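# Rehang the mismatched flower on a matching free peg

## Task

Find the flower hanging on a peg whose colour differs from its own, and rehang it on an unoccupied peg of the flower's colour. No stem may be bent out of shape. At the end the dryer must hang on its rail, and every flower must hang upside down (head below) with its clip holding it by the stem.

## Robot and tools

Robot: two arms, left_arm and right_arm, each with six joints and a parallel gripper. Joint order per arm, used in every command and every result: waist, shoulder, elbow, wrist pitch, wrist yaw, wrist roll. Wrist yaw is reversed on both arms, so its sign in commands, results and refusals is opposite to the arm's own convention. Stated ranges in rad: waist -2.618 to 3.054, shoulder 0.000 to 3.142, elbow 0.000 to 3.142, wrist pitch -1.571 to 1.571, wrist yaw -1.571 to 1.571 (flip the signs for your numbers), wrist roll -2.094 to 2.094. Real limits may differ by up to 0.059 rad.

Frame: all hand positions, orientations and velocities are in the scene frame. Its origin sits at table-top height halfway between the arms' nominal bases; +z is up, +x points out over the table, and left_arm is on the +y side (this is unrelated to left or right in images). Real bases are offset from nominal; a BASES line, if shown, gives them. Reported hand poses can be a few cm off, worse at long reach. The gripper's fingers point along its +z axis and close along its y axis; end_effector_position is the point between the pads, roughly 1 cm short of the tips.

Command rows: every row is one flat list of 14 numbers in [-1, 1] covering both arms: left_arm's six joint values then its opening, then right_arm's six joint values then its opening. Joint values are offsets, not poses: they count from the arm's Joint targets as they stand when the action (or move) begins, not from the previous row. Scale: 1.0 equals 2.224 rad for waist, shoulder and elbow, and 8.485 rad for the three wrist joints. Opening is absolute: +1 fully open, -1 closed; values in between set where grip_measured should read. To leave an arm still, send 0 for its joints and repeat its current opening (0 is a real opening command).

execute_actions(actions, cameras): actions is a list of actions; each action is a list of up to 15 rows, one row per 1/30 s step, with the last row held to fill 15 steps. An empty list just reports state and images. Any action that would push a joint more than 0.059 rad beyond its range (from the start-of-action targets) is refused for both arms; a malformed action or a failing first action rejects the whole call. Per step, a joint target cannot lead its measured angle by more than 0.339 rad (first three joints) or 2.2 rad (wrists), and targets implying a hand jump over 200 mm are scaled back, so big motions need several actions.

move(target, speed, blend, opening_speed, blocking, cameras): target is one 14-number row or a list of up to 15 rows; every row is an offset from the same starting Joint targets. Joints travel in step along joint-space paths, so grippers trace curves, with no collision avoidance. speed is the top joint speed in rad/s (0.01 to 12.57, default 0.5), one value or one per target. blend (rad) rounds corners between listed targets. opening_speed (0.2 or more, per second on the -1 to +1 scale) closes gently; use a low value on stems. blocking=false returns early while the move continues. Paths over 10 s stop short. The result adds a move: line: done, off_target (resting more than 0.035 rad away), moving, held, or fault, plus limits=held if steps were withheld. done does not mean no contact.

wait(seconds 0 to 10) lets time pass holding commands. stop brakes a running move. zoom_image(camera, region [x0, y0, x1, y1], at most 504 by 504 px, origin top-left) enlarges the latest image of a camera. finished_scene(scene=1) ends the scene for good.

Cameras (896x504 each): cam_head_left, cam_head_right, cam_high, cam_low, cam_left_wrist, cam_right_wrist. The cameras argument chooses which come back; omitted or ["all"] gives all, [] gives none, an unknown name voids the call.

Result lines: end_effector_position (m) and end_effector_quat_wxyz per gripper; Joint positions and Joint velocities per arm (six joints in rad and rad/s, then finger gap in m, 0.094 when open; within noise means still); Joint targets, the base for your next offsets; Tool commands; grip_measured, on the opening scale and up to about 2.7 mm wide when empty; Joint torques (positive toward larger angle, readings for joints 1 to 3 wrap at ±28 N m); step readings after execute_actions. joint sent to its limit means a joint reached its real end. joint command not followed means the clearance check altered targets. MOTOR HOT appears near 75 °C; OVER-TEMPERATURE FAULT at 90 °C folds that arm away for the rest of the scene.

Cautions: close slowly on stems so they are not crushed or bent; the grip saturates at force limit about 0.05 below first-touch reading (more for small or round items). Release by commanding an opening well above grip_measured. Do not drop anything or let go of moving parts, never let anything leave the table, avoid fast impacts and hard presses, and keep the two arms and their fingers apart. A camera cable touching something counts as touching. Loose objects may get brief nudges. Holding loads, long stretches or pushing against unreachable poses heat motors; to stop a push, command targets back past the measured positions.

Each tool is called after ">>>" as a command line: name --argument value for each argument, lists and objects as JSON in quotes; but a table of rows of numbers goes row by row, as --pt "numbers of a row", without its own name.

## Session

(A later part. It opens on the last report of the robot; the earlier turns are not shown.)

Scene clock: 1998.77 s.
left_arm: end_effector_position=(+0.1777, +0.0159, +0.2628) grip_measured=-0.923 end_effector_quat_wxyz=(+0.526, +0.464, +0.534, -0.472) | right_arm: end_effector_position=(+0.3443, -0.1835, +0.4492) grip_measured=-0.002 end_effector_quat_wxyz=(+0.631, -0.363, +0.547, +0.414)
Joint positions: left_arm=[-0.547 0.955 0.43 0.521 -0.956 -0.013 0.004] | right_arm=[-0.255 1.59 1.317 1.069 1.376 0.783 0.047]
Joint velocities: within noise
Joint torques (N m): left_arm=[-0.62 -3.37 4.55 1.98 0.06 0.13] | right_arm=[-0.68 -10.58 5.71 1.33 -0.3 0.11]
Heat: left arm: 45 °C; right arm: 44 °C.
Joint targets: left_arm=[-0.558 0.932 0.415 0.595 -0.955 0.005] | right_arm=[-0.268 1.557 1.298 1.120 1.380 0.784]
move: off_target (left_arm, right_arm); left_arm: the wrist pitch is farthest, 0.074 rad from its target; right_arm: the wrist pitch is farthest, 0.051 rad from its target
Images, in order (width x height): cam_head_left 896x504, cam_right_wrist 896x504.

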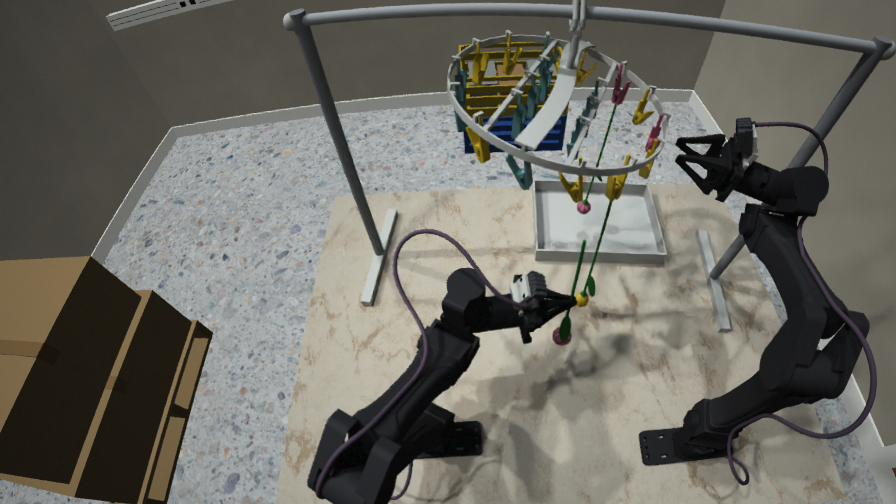

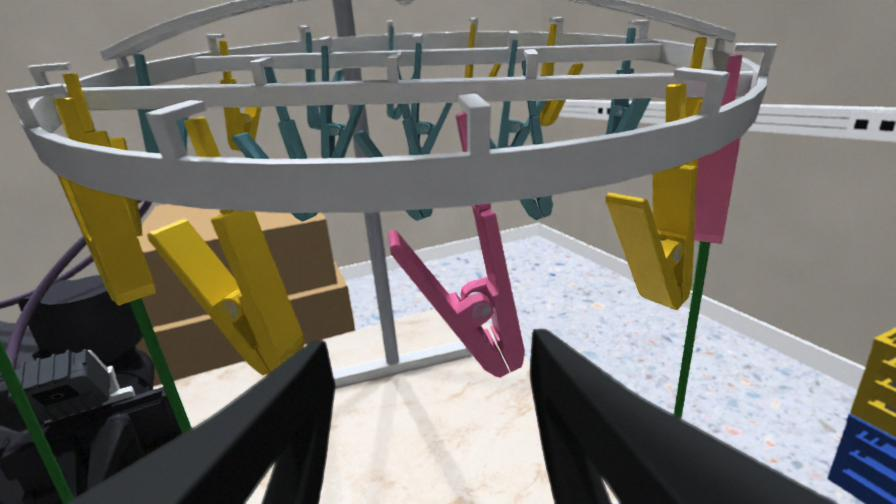

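>>> execute_actions --actions '[]' --cameras '["cam_right_wrist", "cam_head_left", "cam_high"]'

Scene clock: 2036.03 s.
left_arm: end_effector_position=(+0.1777, +0.0159, +0.2628) grip_measured=-0.923 end_effector_quat_wxyz=(+0.526, +0.464, +0.534, -0.472) | right_arm: end_effector_position=(+0.3443, -0.1835, +0.4492) grip_measured=-0.002 end_effector_quat_wxyz=(+0.631, -0.363, +0.547, +0.414)
Joint positions: left_arm=[-0.547 0.955 0.43 0.521 -0.956 -0.013 0.004] | right_arm=[-0.255 1.59 1.317 1.069 1.376 0.783 0.047]
Joint velocities: within noise
Joint torques (N m): left_arm=[-0.77 -3.26 4.89 2 0.1 0.06] | right_arm=[-0.69 -10.56 5.71 1.33 -0.29 0.1]
Heat: left arm: 46 °C; right arm: 37 °C.
Joint targets: left_arm=[-0.558 0.932 0.415 0.595 -0.955 0.005] | right_arm=[-0.268 1.557 1.298 1.120 1.380 0.784]
Tool commands: left_gripper/opening=-0.93 right_gripper/opening=+0.0
Images, in order (width x height): cam_head_left 896x504, cam_high 896x504, cam_right_wrist 896x504.

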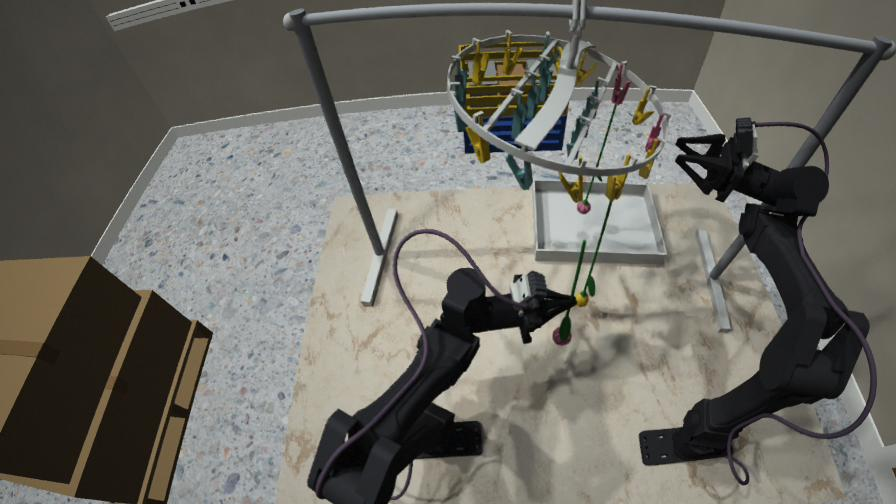

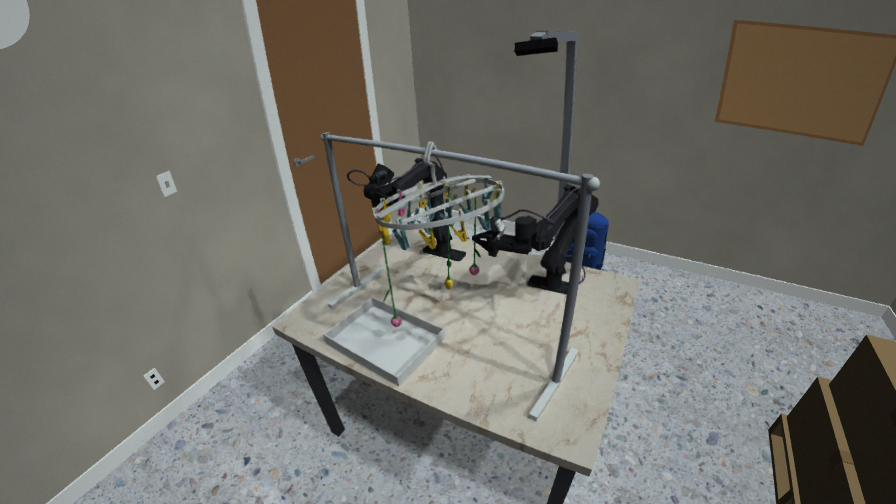

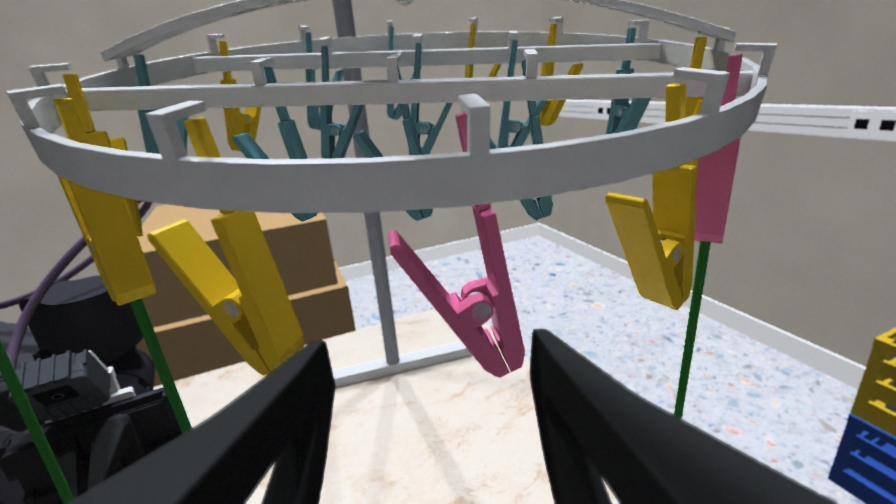

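>>> move --target '[0,0,0,0,0,0,-0.93,0.0486,0.0189,0.0459,-0.0430,-0.01025,-0.02935,0.0]' --speed 0.3 --cameras '["cam_right_wrist"]'

Scene clock: 2118.30 s.
left_arm: end_effector_position=(+0.1777, +0.0159, +0.2628) grip_measured=-0.923 end_effector_quat_wxyz=(+0.526, +0.464, +0.534, -0.472) | right_arm: end_effector_position=(+0.3617, -0.1538, +0.4350) grip_measured=-0.002 end_effector_quat_wxyz=(+0.613, -0.361, +0.556, +0.430)
Joint positions: left_arm=[-0.547 0.955 0.43 0.521 -0.956 -0.013 0.004] | right_arm=[-0.16 1.601 1.341 0.79 1.329 0.554 0.047]
Joint velocities: within noise
Joint torques (N m): left_arm=[-0.65 -3.44 4.78 1.93 0.06 0.1] | right_arm=[0.59 -7.92 13.42 0.88 -0.56 -0.14]
Heat: left arm: 47 °C; right arm: 37 °C.
Joint targets: left_arm=[-0.558 0.932 0.415 0.595 -0.955 0.005] | right_arm=[-0.160 1.599 1.401 0.755 1.293 0.535]
move: off_target (left_arm, right_arm); left_arm: the wrist pitch is farthest, 0.074 rad from its target; right_arm: the elbow is farthest, 0.059 rad from its target
Images, in order (width x height): cam_right_wrist 896x504.

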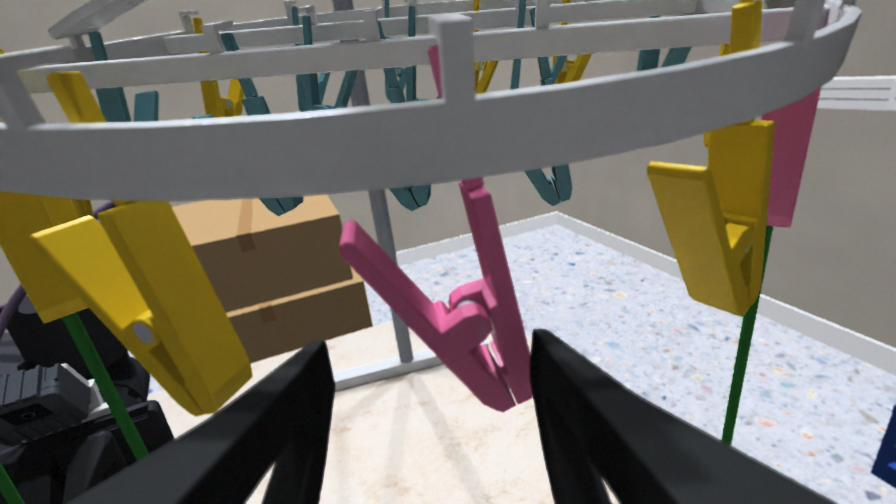

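>>> move --target '[0,0,0,0,0,0,-0.93,0.0234,0,0.0378,-0.01945,-0.0072,-0.0145,0.0]' --speed 0.15 --cameras '["cam_right_wrist", "cam_head_right"]'

Scene clock: 2155.17 s.
left_arm: end_effector_position=(+0.1777, +0.0159, +0.2628) grip_measured=-0.923 end_effector_quat_wxyz=(+0.526, +0.464, +0.534, -0.472) | right_arm: end_effector_position=(+0.3696, -0.1390, +0.4527) grip_measured=-0.002 end_effector_quat_wxyz=(+0.627, -0.364, +0.549, +0.415)
Joint positions: left_arm=[-0.547 0.955 0.43 0.521 -0.956 -0.013 0.004] | right_arm=[-0.11 1.602 1.426 0.628 1.264 0.431 0.047]
Joint velocities: within noise
Joint torques (N m): left_arm=[-0.68 -3.26 4.82 2 0.03 0.12] | right_arm=[0.73 -8.1 13.44 0.94 -0.49 -0.13]
Heat: left arm: 47 °C; right arm: 43 °C.
Joint targets: left_arm=[-0.558 0.932 0.415 0.595 -0.955 0.005] | right_arm=[-0.108 1.599 1.485 0.590 1.232 0.412]
move: off_target (left_arm, right_arm); left_arm: the wrist pitch is farthest, 0.074 rad from its target; right_arm: the elbow is farthest, 0.059 rad from its target
Images, in order (width x height): cam_head_right 896x504, cam_right_wrist 896x504.

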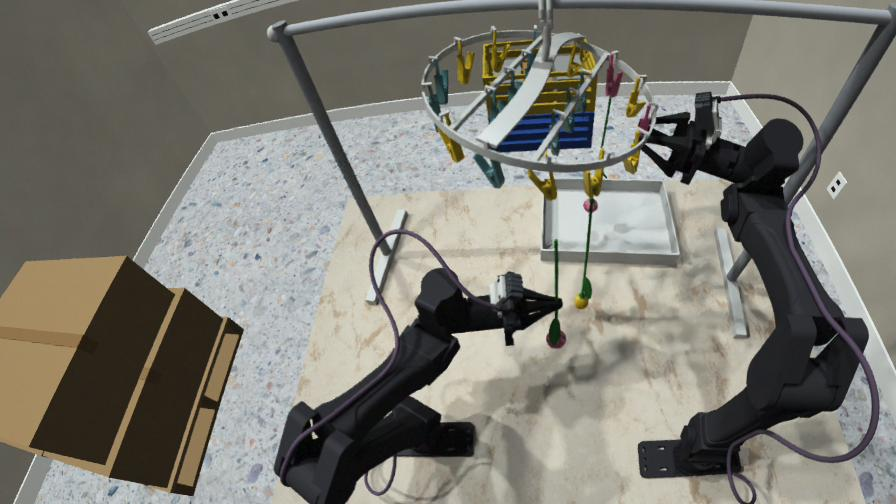

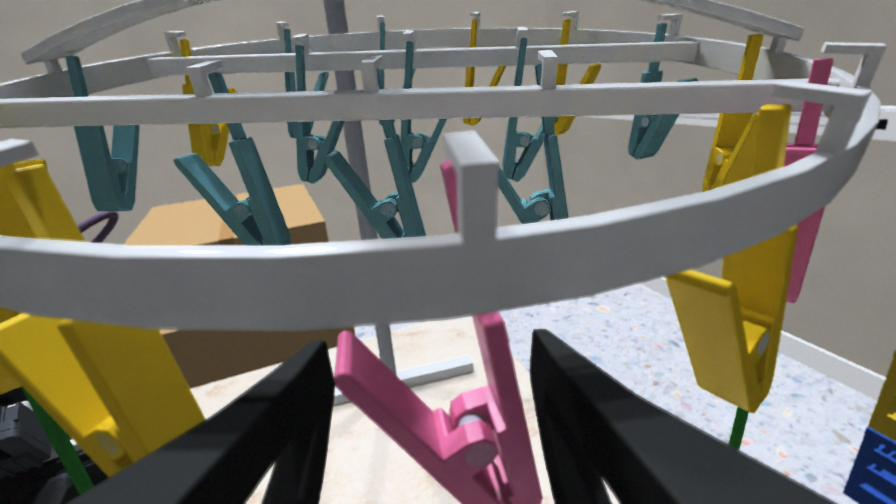

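>>> move --target '[0,0,0,0,0,0,-0.93,0,0,0,0,0,0,-0.4]' --opening_speed 0.25 --cameras '["cam_right_wrist", "cam_head_right"]'

>>> zoom_image --camera "cam_head_right" --region '[560, 40, 760, 220]'

Scene clock: 2172.23 s.
left_arm: end_effector_position=(+0.1777, +0.0159, +0.2628) grip_measured=-0.923 end_effector_quat_wxyz=(+0.526, +0.464, +0.534, -0.472) | right_arm: end_effector_position=(+0.3694, -0.1384, +0.4527) grip_measured=-0.395 end_effector_quat_wxyz=(+0.627, -0.365, +0.549, +0.415)
Joint positions: left_arm=[-0.547 0.955 0.43 0.521 -0.956 -0.013 0.004] | right_arm=[-0.109 1.602 1.426 0.628 1.264 0.43 0.028]
Joint velocities: within noise
Joint torques (N m): left_arm=[-0.53 -3.29 4.79 1.96 0.08 0.12] | right_arm=[0.73 -8.1 13.45 0.94 -0.49 -0.13]
Heat: left arm: 47 °C; right arm: 42 °C.
Joint targets: left_arm=[-0.558 0.932 0.415 0.595 -0.955 0.005] | right_arm=[-0.108 1.599 1.485 0.590 1.232 0.412]
move: off_target (left_arm, right_arm); left_arm: the wrist pitch is farthest, 0.074 rad from its target; right_arm: the elbow is farthest, 0.059 rad from its target
Images, in order (width x height): cam_head_right 896x504, cam_right_wrist 896x504.

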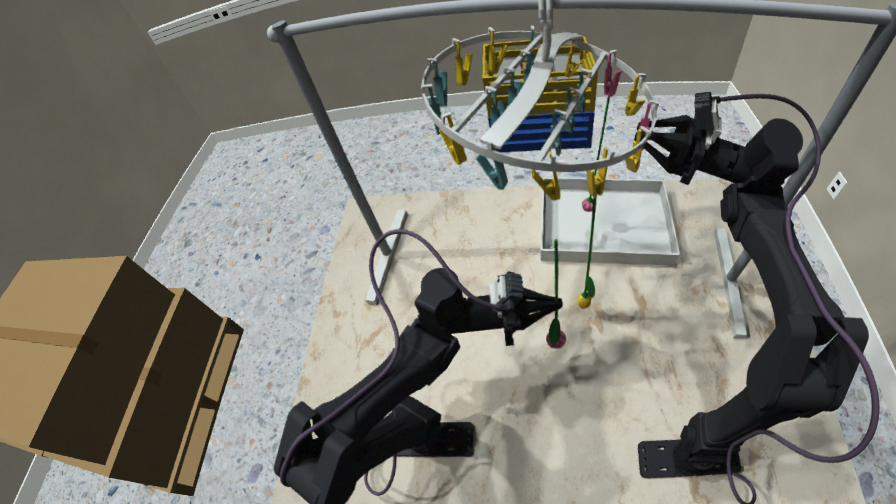

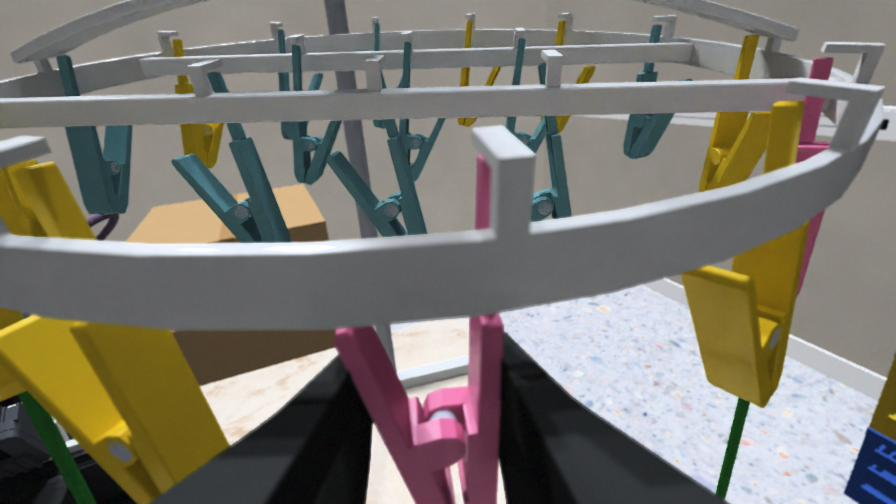

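Scaled by 2.520 from the camera's 896x504 image, which has a finer 1280x720 frame.

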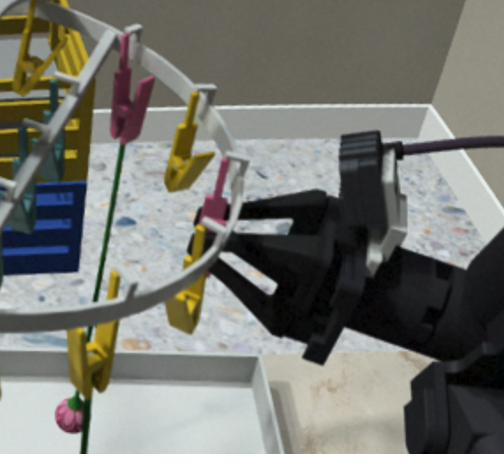

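>>> move --target '[0,0,0,0,0,0,-0.93,0,0,0,0,0,0,-0.56]' --opening_speed 0.2 --cameras '["cam_right_wrist"]'

Scene clock: 2175.70 s.
left_arm: end_effector_position=(+0.1777, +0.0159, +0.2628) grip_measured=-0.923 end_effector_quat_wxyz=(+0.526, +0.464, +0.534, -0.472) | right_arm: end_effector_position=(+0.3698, -0.1391, +0.4528) grip_measured=-0.537 end_effector_quat_wxyz=(+0.628, -0.364, +0.549, +0.414)
Joint positions: left_arm=[-0.547 0.955 0.43 0.521 -0.956 -0.013 0.004] | right_arm=[-0.11 1.602 1.426 0.628 1.263 0.43 0.022]
Joint velocities: within noise
Joint torques (N m): left_arm=[-0.5 -3.52 4.64 2 0.09 0.08] | right_arm=[0.72 -8.1 13.45 0.94 -0.48 -0.13]
Heat: left arm: 47 °C; right arm: 42 °C.
Joint targets: left_arm=[-0.558 0.932 0.415 0.595 -0.955 0.005] | right_arm=[-0.108 1.599 1.485 0.590 1.232 0.412]
move: off_target (left_arm, right_arm); left_arm: the wrist pitch is farthest, 0.074 rad from its target; right_arm: the elbow is farthest, 0.059 rad from its target
Images, in order (width x height): cam_right_wrist 896x504.

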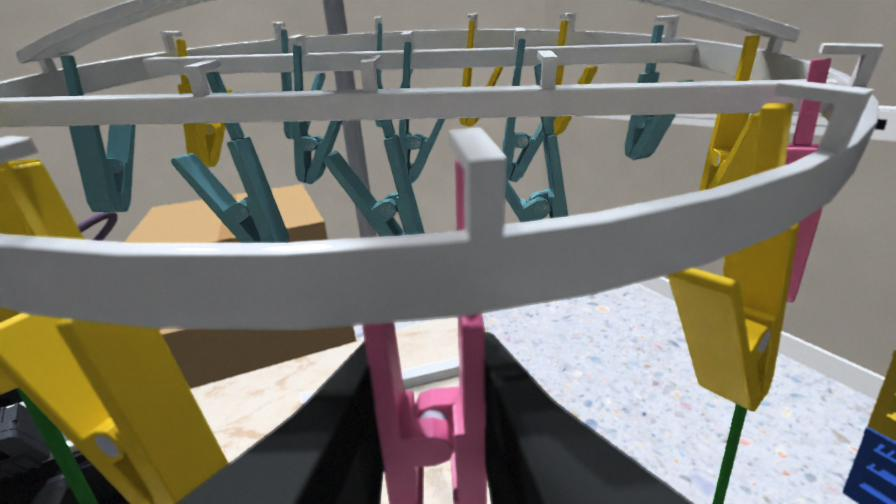

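>>> move --target '[0,0,0,0,0,0,-0.93,0,0,0,0,0,0,-0.63]' --opening_speed 0.2 --cameras '["cam_right_wrist", "cam_head_left", "cam_low", "cam_high"]'

>>> zoom_image --camera "cam_low" --region '[300, 100, 600, 400]'

>>> zoom_image --camera "cam_head_left" --region '[560, 60, 760, 220]'

Scene clock: 2180.77 s.
left_arm: end_effector_position=(+0.1777, +0.0159, +0.2628) grip_measured=-0.923 end_effector_quat_wxyz=(+0.526, +0.464, +0.534, -0.472) | right_arm: end_effector_position=(+0.3698, -0.1391, +0.4528) grip_measured=-0.538 end_effector_quat_wxyz=(+0.628, -0.364, +0.549, +0.414)
Joint positions: left_arm=[-0.547 0.955 0.43 0.521 -0.956 -0.013 0.004] | right_arm=[-0.11 1.602 1.426 0.628 1.263 0.43 0.022]
Joint velocities: within noise
Joint torques (N m): left_arm=[-0.54 -3.51 4.79 2 0.03 0.13] | right_arm=[0.72 -8.12 13.45 0.94 -0.49 -0.13]
Heat: left arm: 47 °C; right arm: 42 °C.
Joint targets: left_arm=[-0.558 0.932 0.415 0.595 -0.955 0.005] | right_arm=[-0.108 1.599 1.485 0.590 1.232 0.412]
move: off_target (left_arm, right_arm); left_arm: the wrist pitch is farthest, 0.074 rad from its target; right_arm: the elbow is farthest, 0.059 rad from its target
Images, in order (width x height): cam_head_left 896x504, cam_high 896x504, cam_low 896x504, cam_right_wrist 896x504.

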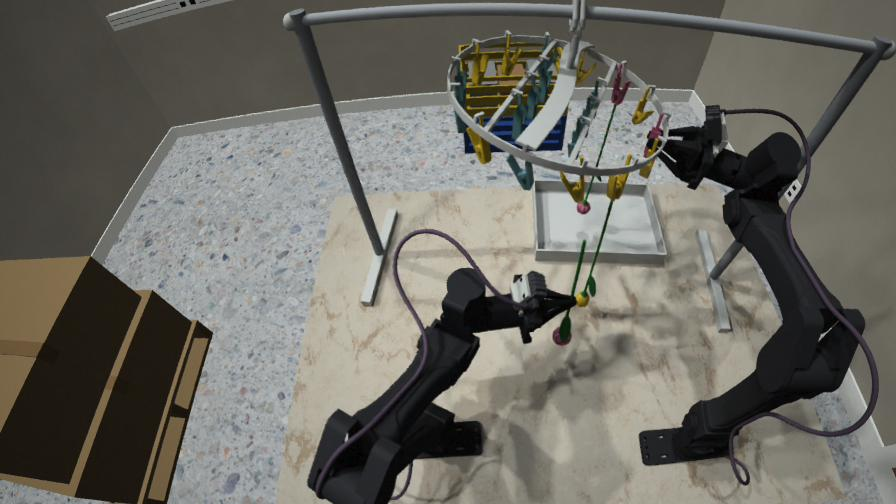

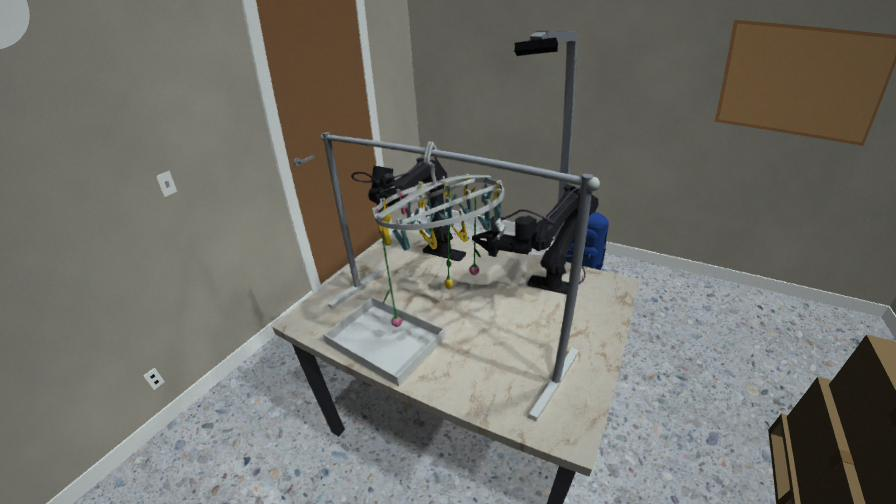

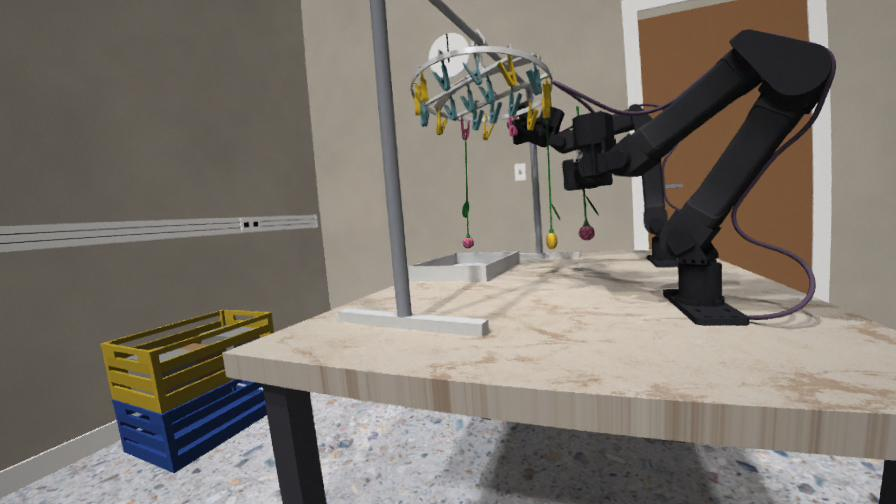

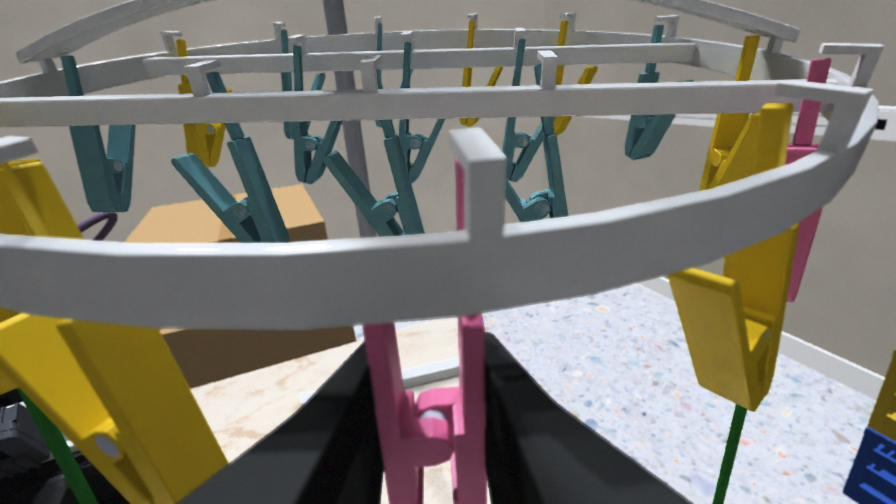

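Scaled by 1.680 from the camera's 896x504 image, which has a finer 1280x720 frame.

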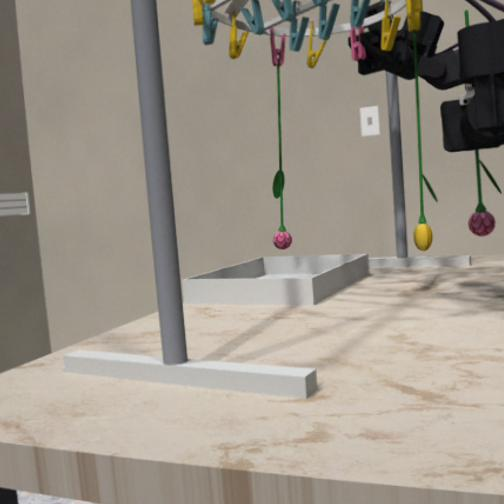

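Scaled by 2.520 from the camera's 896x504 image, which has a finer 1280x720 frame.

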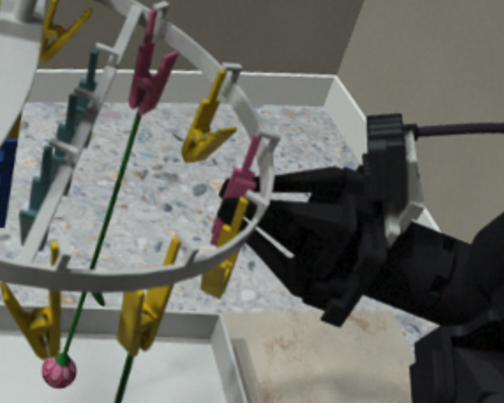

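>>> zoom_image --camera "cam_low" --region '[450, 90, 570, 170]'

>>> zoom_image --camera "cam_high" --region '[360, 160, 540, 300]'

Scaled by 4.200 from the camera's 896x504 image, which has a finer 1280x720 frame.

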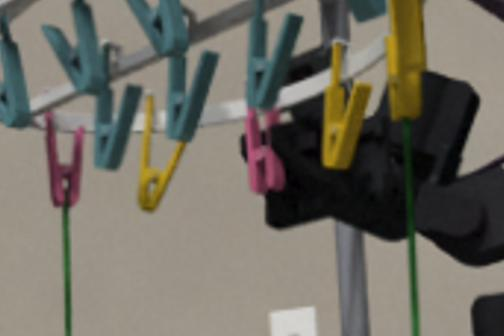

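Scaled by 2.800 from the camera's 896x504 image, which has a finer 1280x720 frame.

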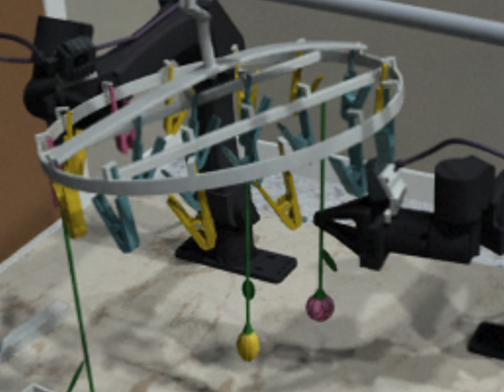

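>>> move --pt "0.1259 0.0818 0.0270 0.01886 -0.03618 0 -0.93 0 0 0 0 0 0 -0.63" --pt "0.1623 0.2392 0.1322 0.03359 -0.04573 0 -0.93 0 0 0 0 0 0 -0.63" --pt "0.1826 0.3611 0.2621 0.03182 -0.05103 0 -0.93 0 0 0 0 0 0 -0.63" --speed 0.35 --blend '[0.04, 0.04, 0]' --cameras '["cam_left_wrist", "cam_head_left", "cam_high"]'

Scene clock: 2271.77 s.
left_arm: end_effector_position=(+0.3600, +0.0672, +0.2489) grip_measured=-0.923 end_effector_quat_wxyz=(+0.525, +0.478, +0.519, -0.476) | right_arm: end_effector_position=(+0.3698, -0.1391, +0.4528) grip_measured=-0.538 end_effector_quat_wxyz=(+0.628, -0.364, +0.549, +0.414)
Joint positions: left_arm=[-0.151 1.737 0.946 0.811 -1.386 -0.013 0.004] | right_arm=[-0.11 1.602 1.426 0.628 1.263 0.43 0.022]
Joint velocities: within noise
Joint torques (N m): left_arm=[0.57 -7.88 9.59 1.53 -0.14 0.14] | right_arm=[0.73 -8.1 13.45 0.94 -0.48 -0.13]
Heat: left arm: 47 °C; right arm: 43 °C.
Joint targets: left_arm=[-0.151 1.735 0.998 0.865 -1.388 0.005] | right_arm=[-0.108 1.599 1.485 0.590 1.232 0.412]
move: off_target (left_arm, right_arm); left_arm: the wrist pitch is farthest, 0.054 rad from its target; right_arm: the elbow is farthest, 0.059 rad from its target
Images, in order (width x height): cam_head_left 896x504, cam_high 896x504, cam_left_wrist 896x504.

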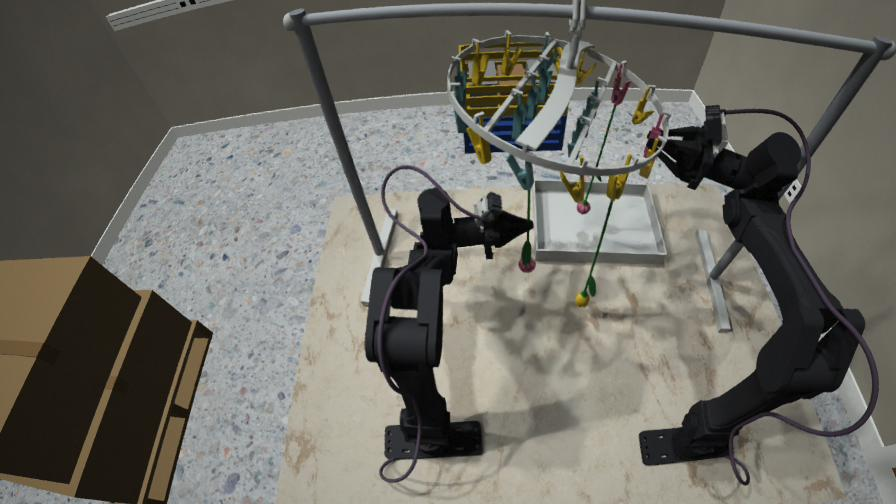

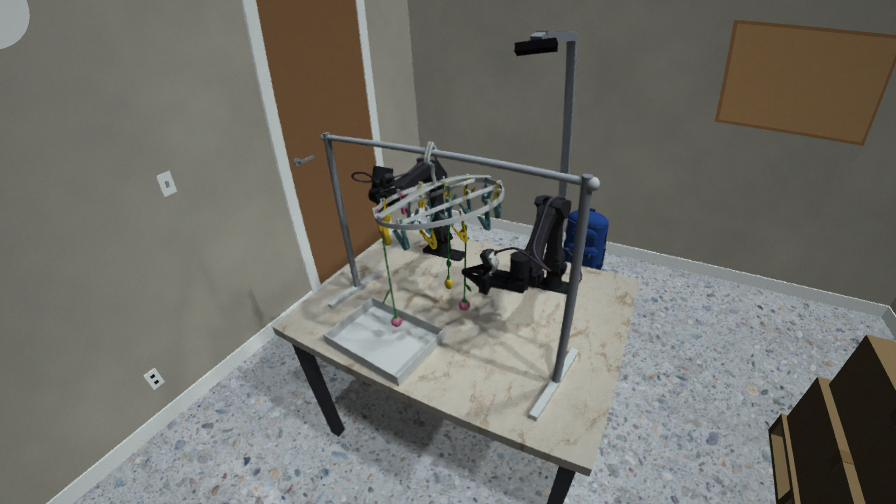

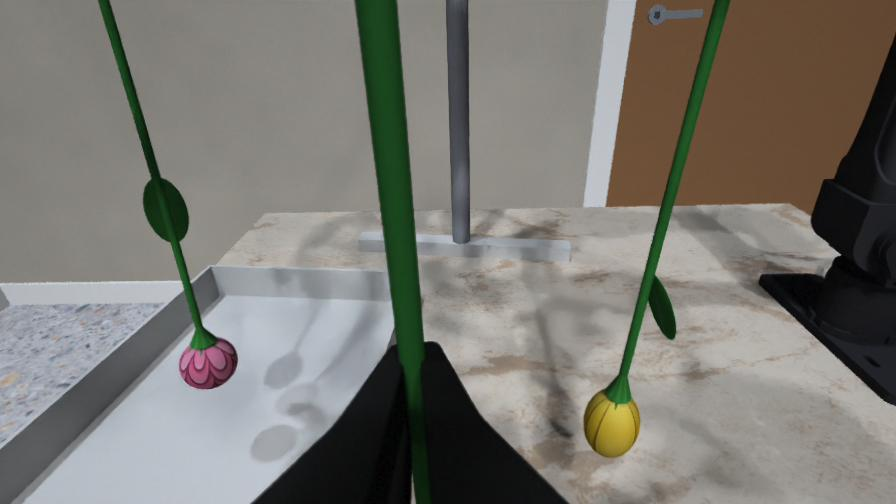

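>>> move --target '[-0.1353,0.0818,0.1039,-0.01939,0.03217,0,-0.93,0,0,0,0,0,0,-0.63]' --speed 0.3 --cameras '["cam_left_wrist", "cam_right_wrist", "cam_head_left", "cam_low", "cam_high"]'

>>> zoom_image --camera "cam_low" --region '[440, 80, 640, 280]'

>>> zoom_image --camera "cam_head_left" --region '[480, 100, 700, 280]'

Scene clock: 2309.40 s.
left_arm: end_effector_position=(+0.3766, -0.0554, +0.2435) grip_measured=-0.923 end_effector_quat_wxyz=(+0.507, +0.481, +0.520, -0.491) | right_arm: end_effector_position=(+0.3698, -0.1391, +0.4528) grip_measured=-0.538 end_effector_quat_wxyz=(+0.628, -0.364, +0.549, +0.414)
Joint positions: left_arm=[-0.453 1.918 1.174 0.733 -1.119 -0.013 0.004] | right_arm=[-0.11 1.602 1.426 0.628 1.263 0.43 0.022]
Joint velocities: within noise
Joint torques (N m): left_arm=[0.01 -9.7 10.26 0.97 0.02 0.12] | right_arm=[0.72 -8.1 13.45 0.94 -0.48 -0.13]
Heat: left arm: 43 °C; right arm: 43 °C.
Joint targets: left_arm=[-0.452 1.917 1.229 0.700 -1.115 0.005] | right_arm=[-0.108 1.599 1.485 0.590 1.232 0.412]
move: off_target (left_arm, right_arm); left_arm: the elbow is farthest, 0.055 rad from its target; right_arm: the elbow is farthest, 0.059 rad from its target
Images, in order (width x height): cam_head_left 896x504, cam_high 896x504, cam_low 896x504, cam_left_wrist 896x504, cam_right_wrist 896x504.

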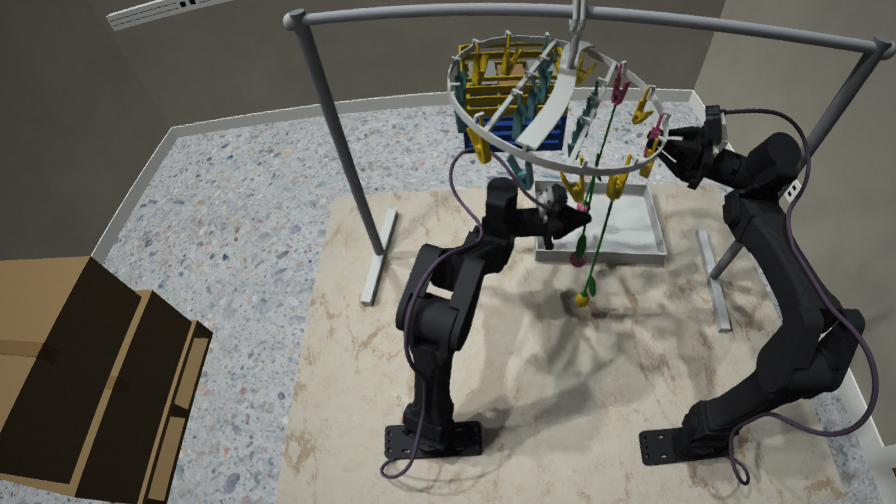

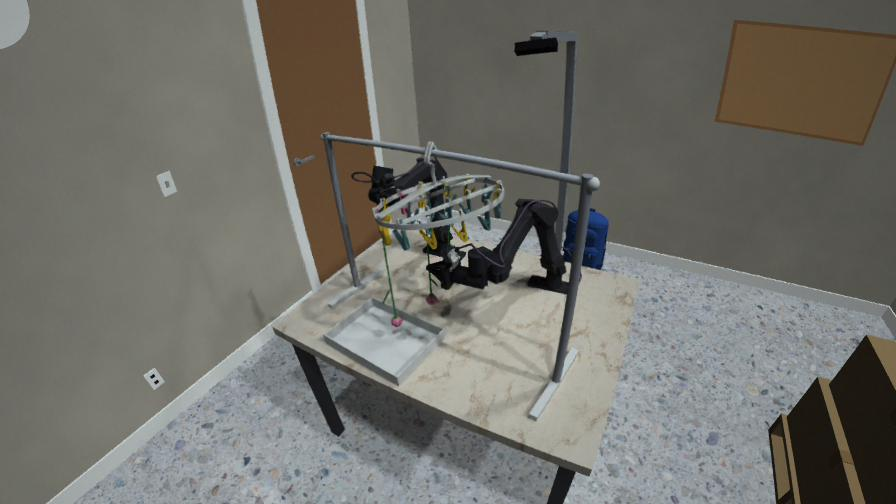

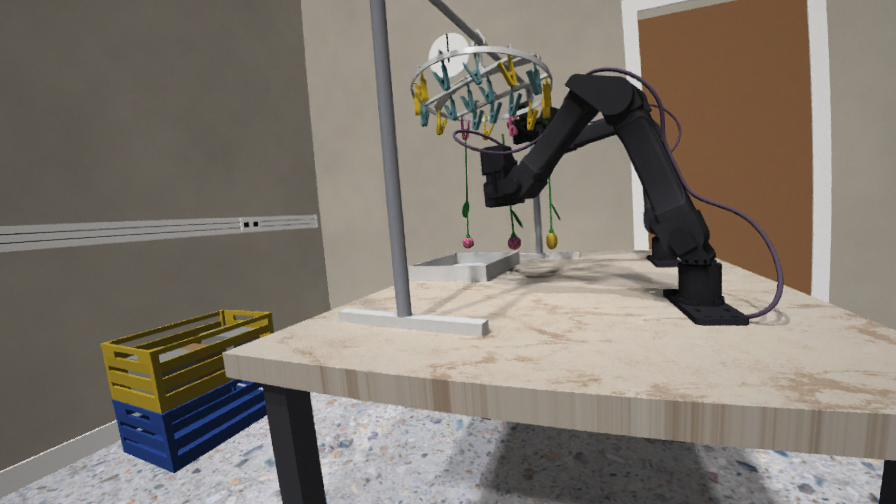

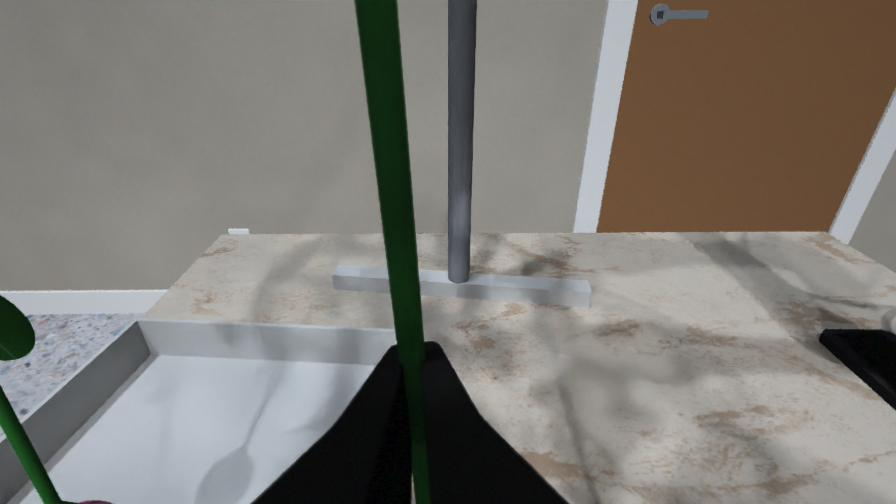

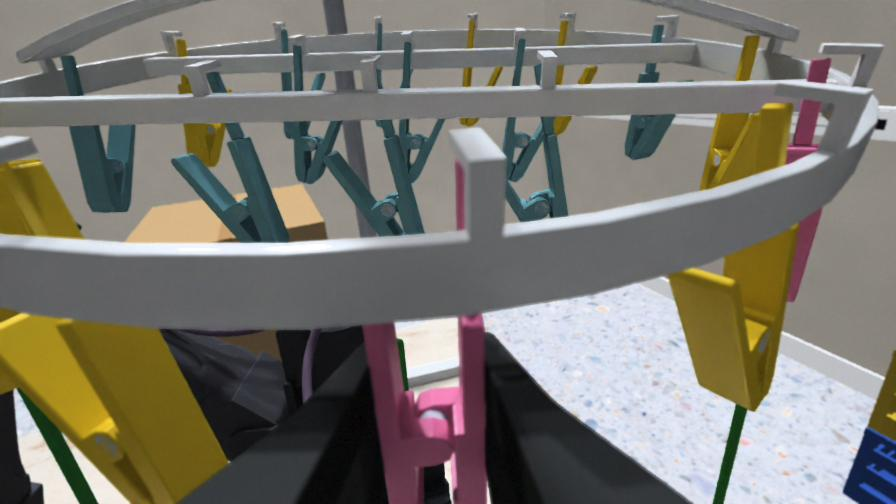

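Scaled by 2.520 from the camera's 896x504 image, which has a finer 1280x720 frame.

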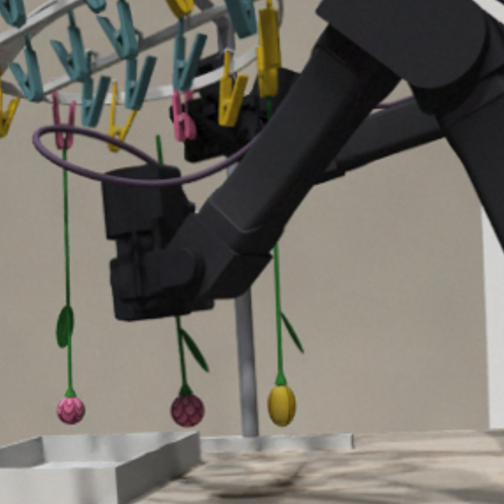

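Scaled by 2.291 from the camera's 896x504 image, which has a finer 1280x720 frame.

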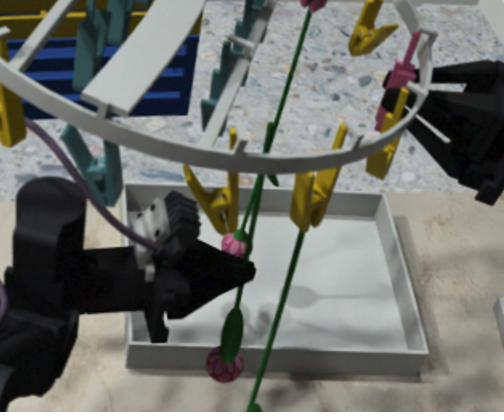

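>>> zoom_image --camera "cam_low" --region '[450, 110, 590, 260]'

>>> zoom_image --camera "cam_low" --region '[485, 100, 545, 160]'

Scaled by 3.360 from the camera's 896x504 image, which has a finer 1280x720 frame.

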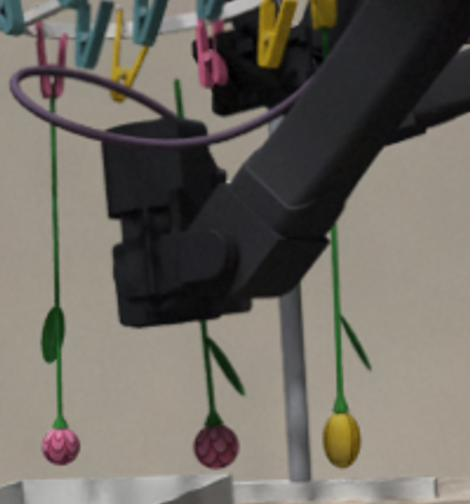

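Scaled by 8.400 from the camera's 896x504 image, which has a finer 1280x720 frame.

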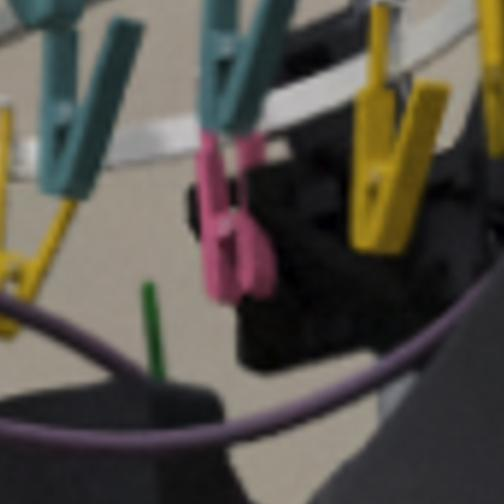

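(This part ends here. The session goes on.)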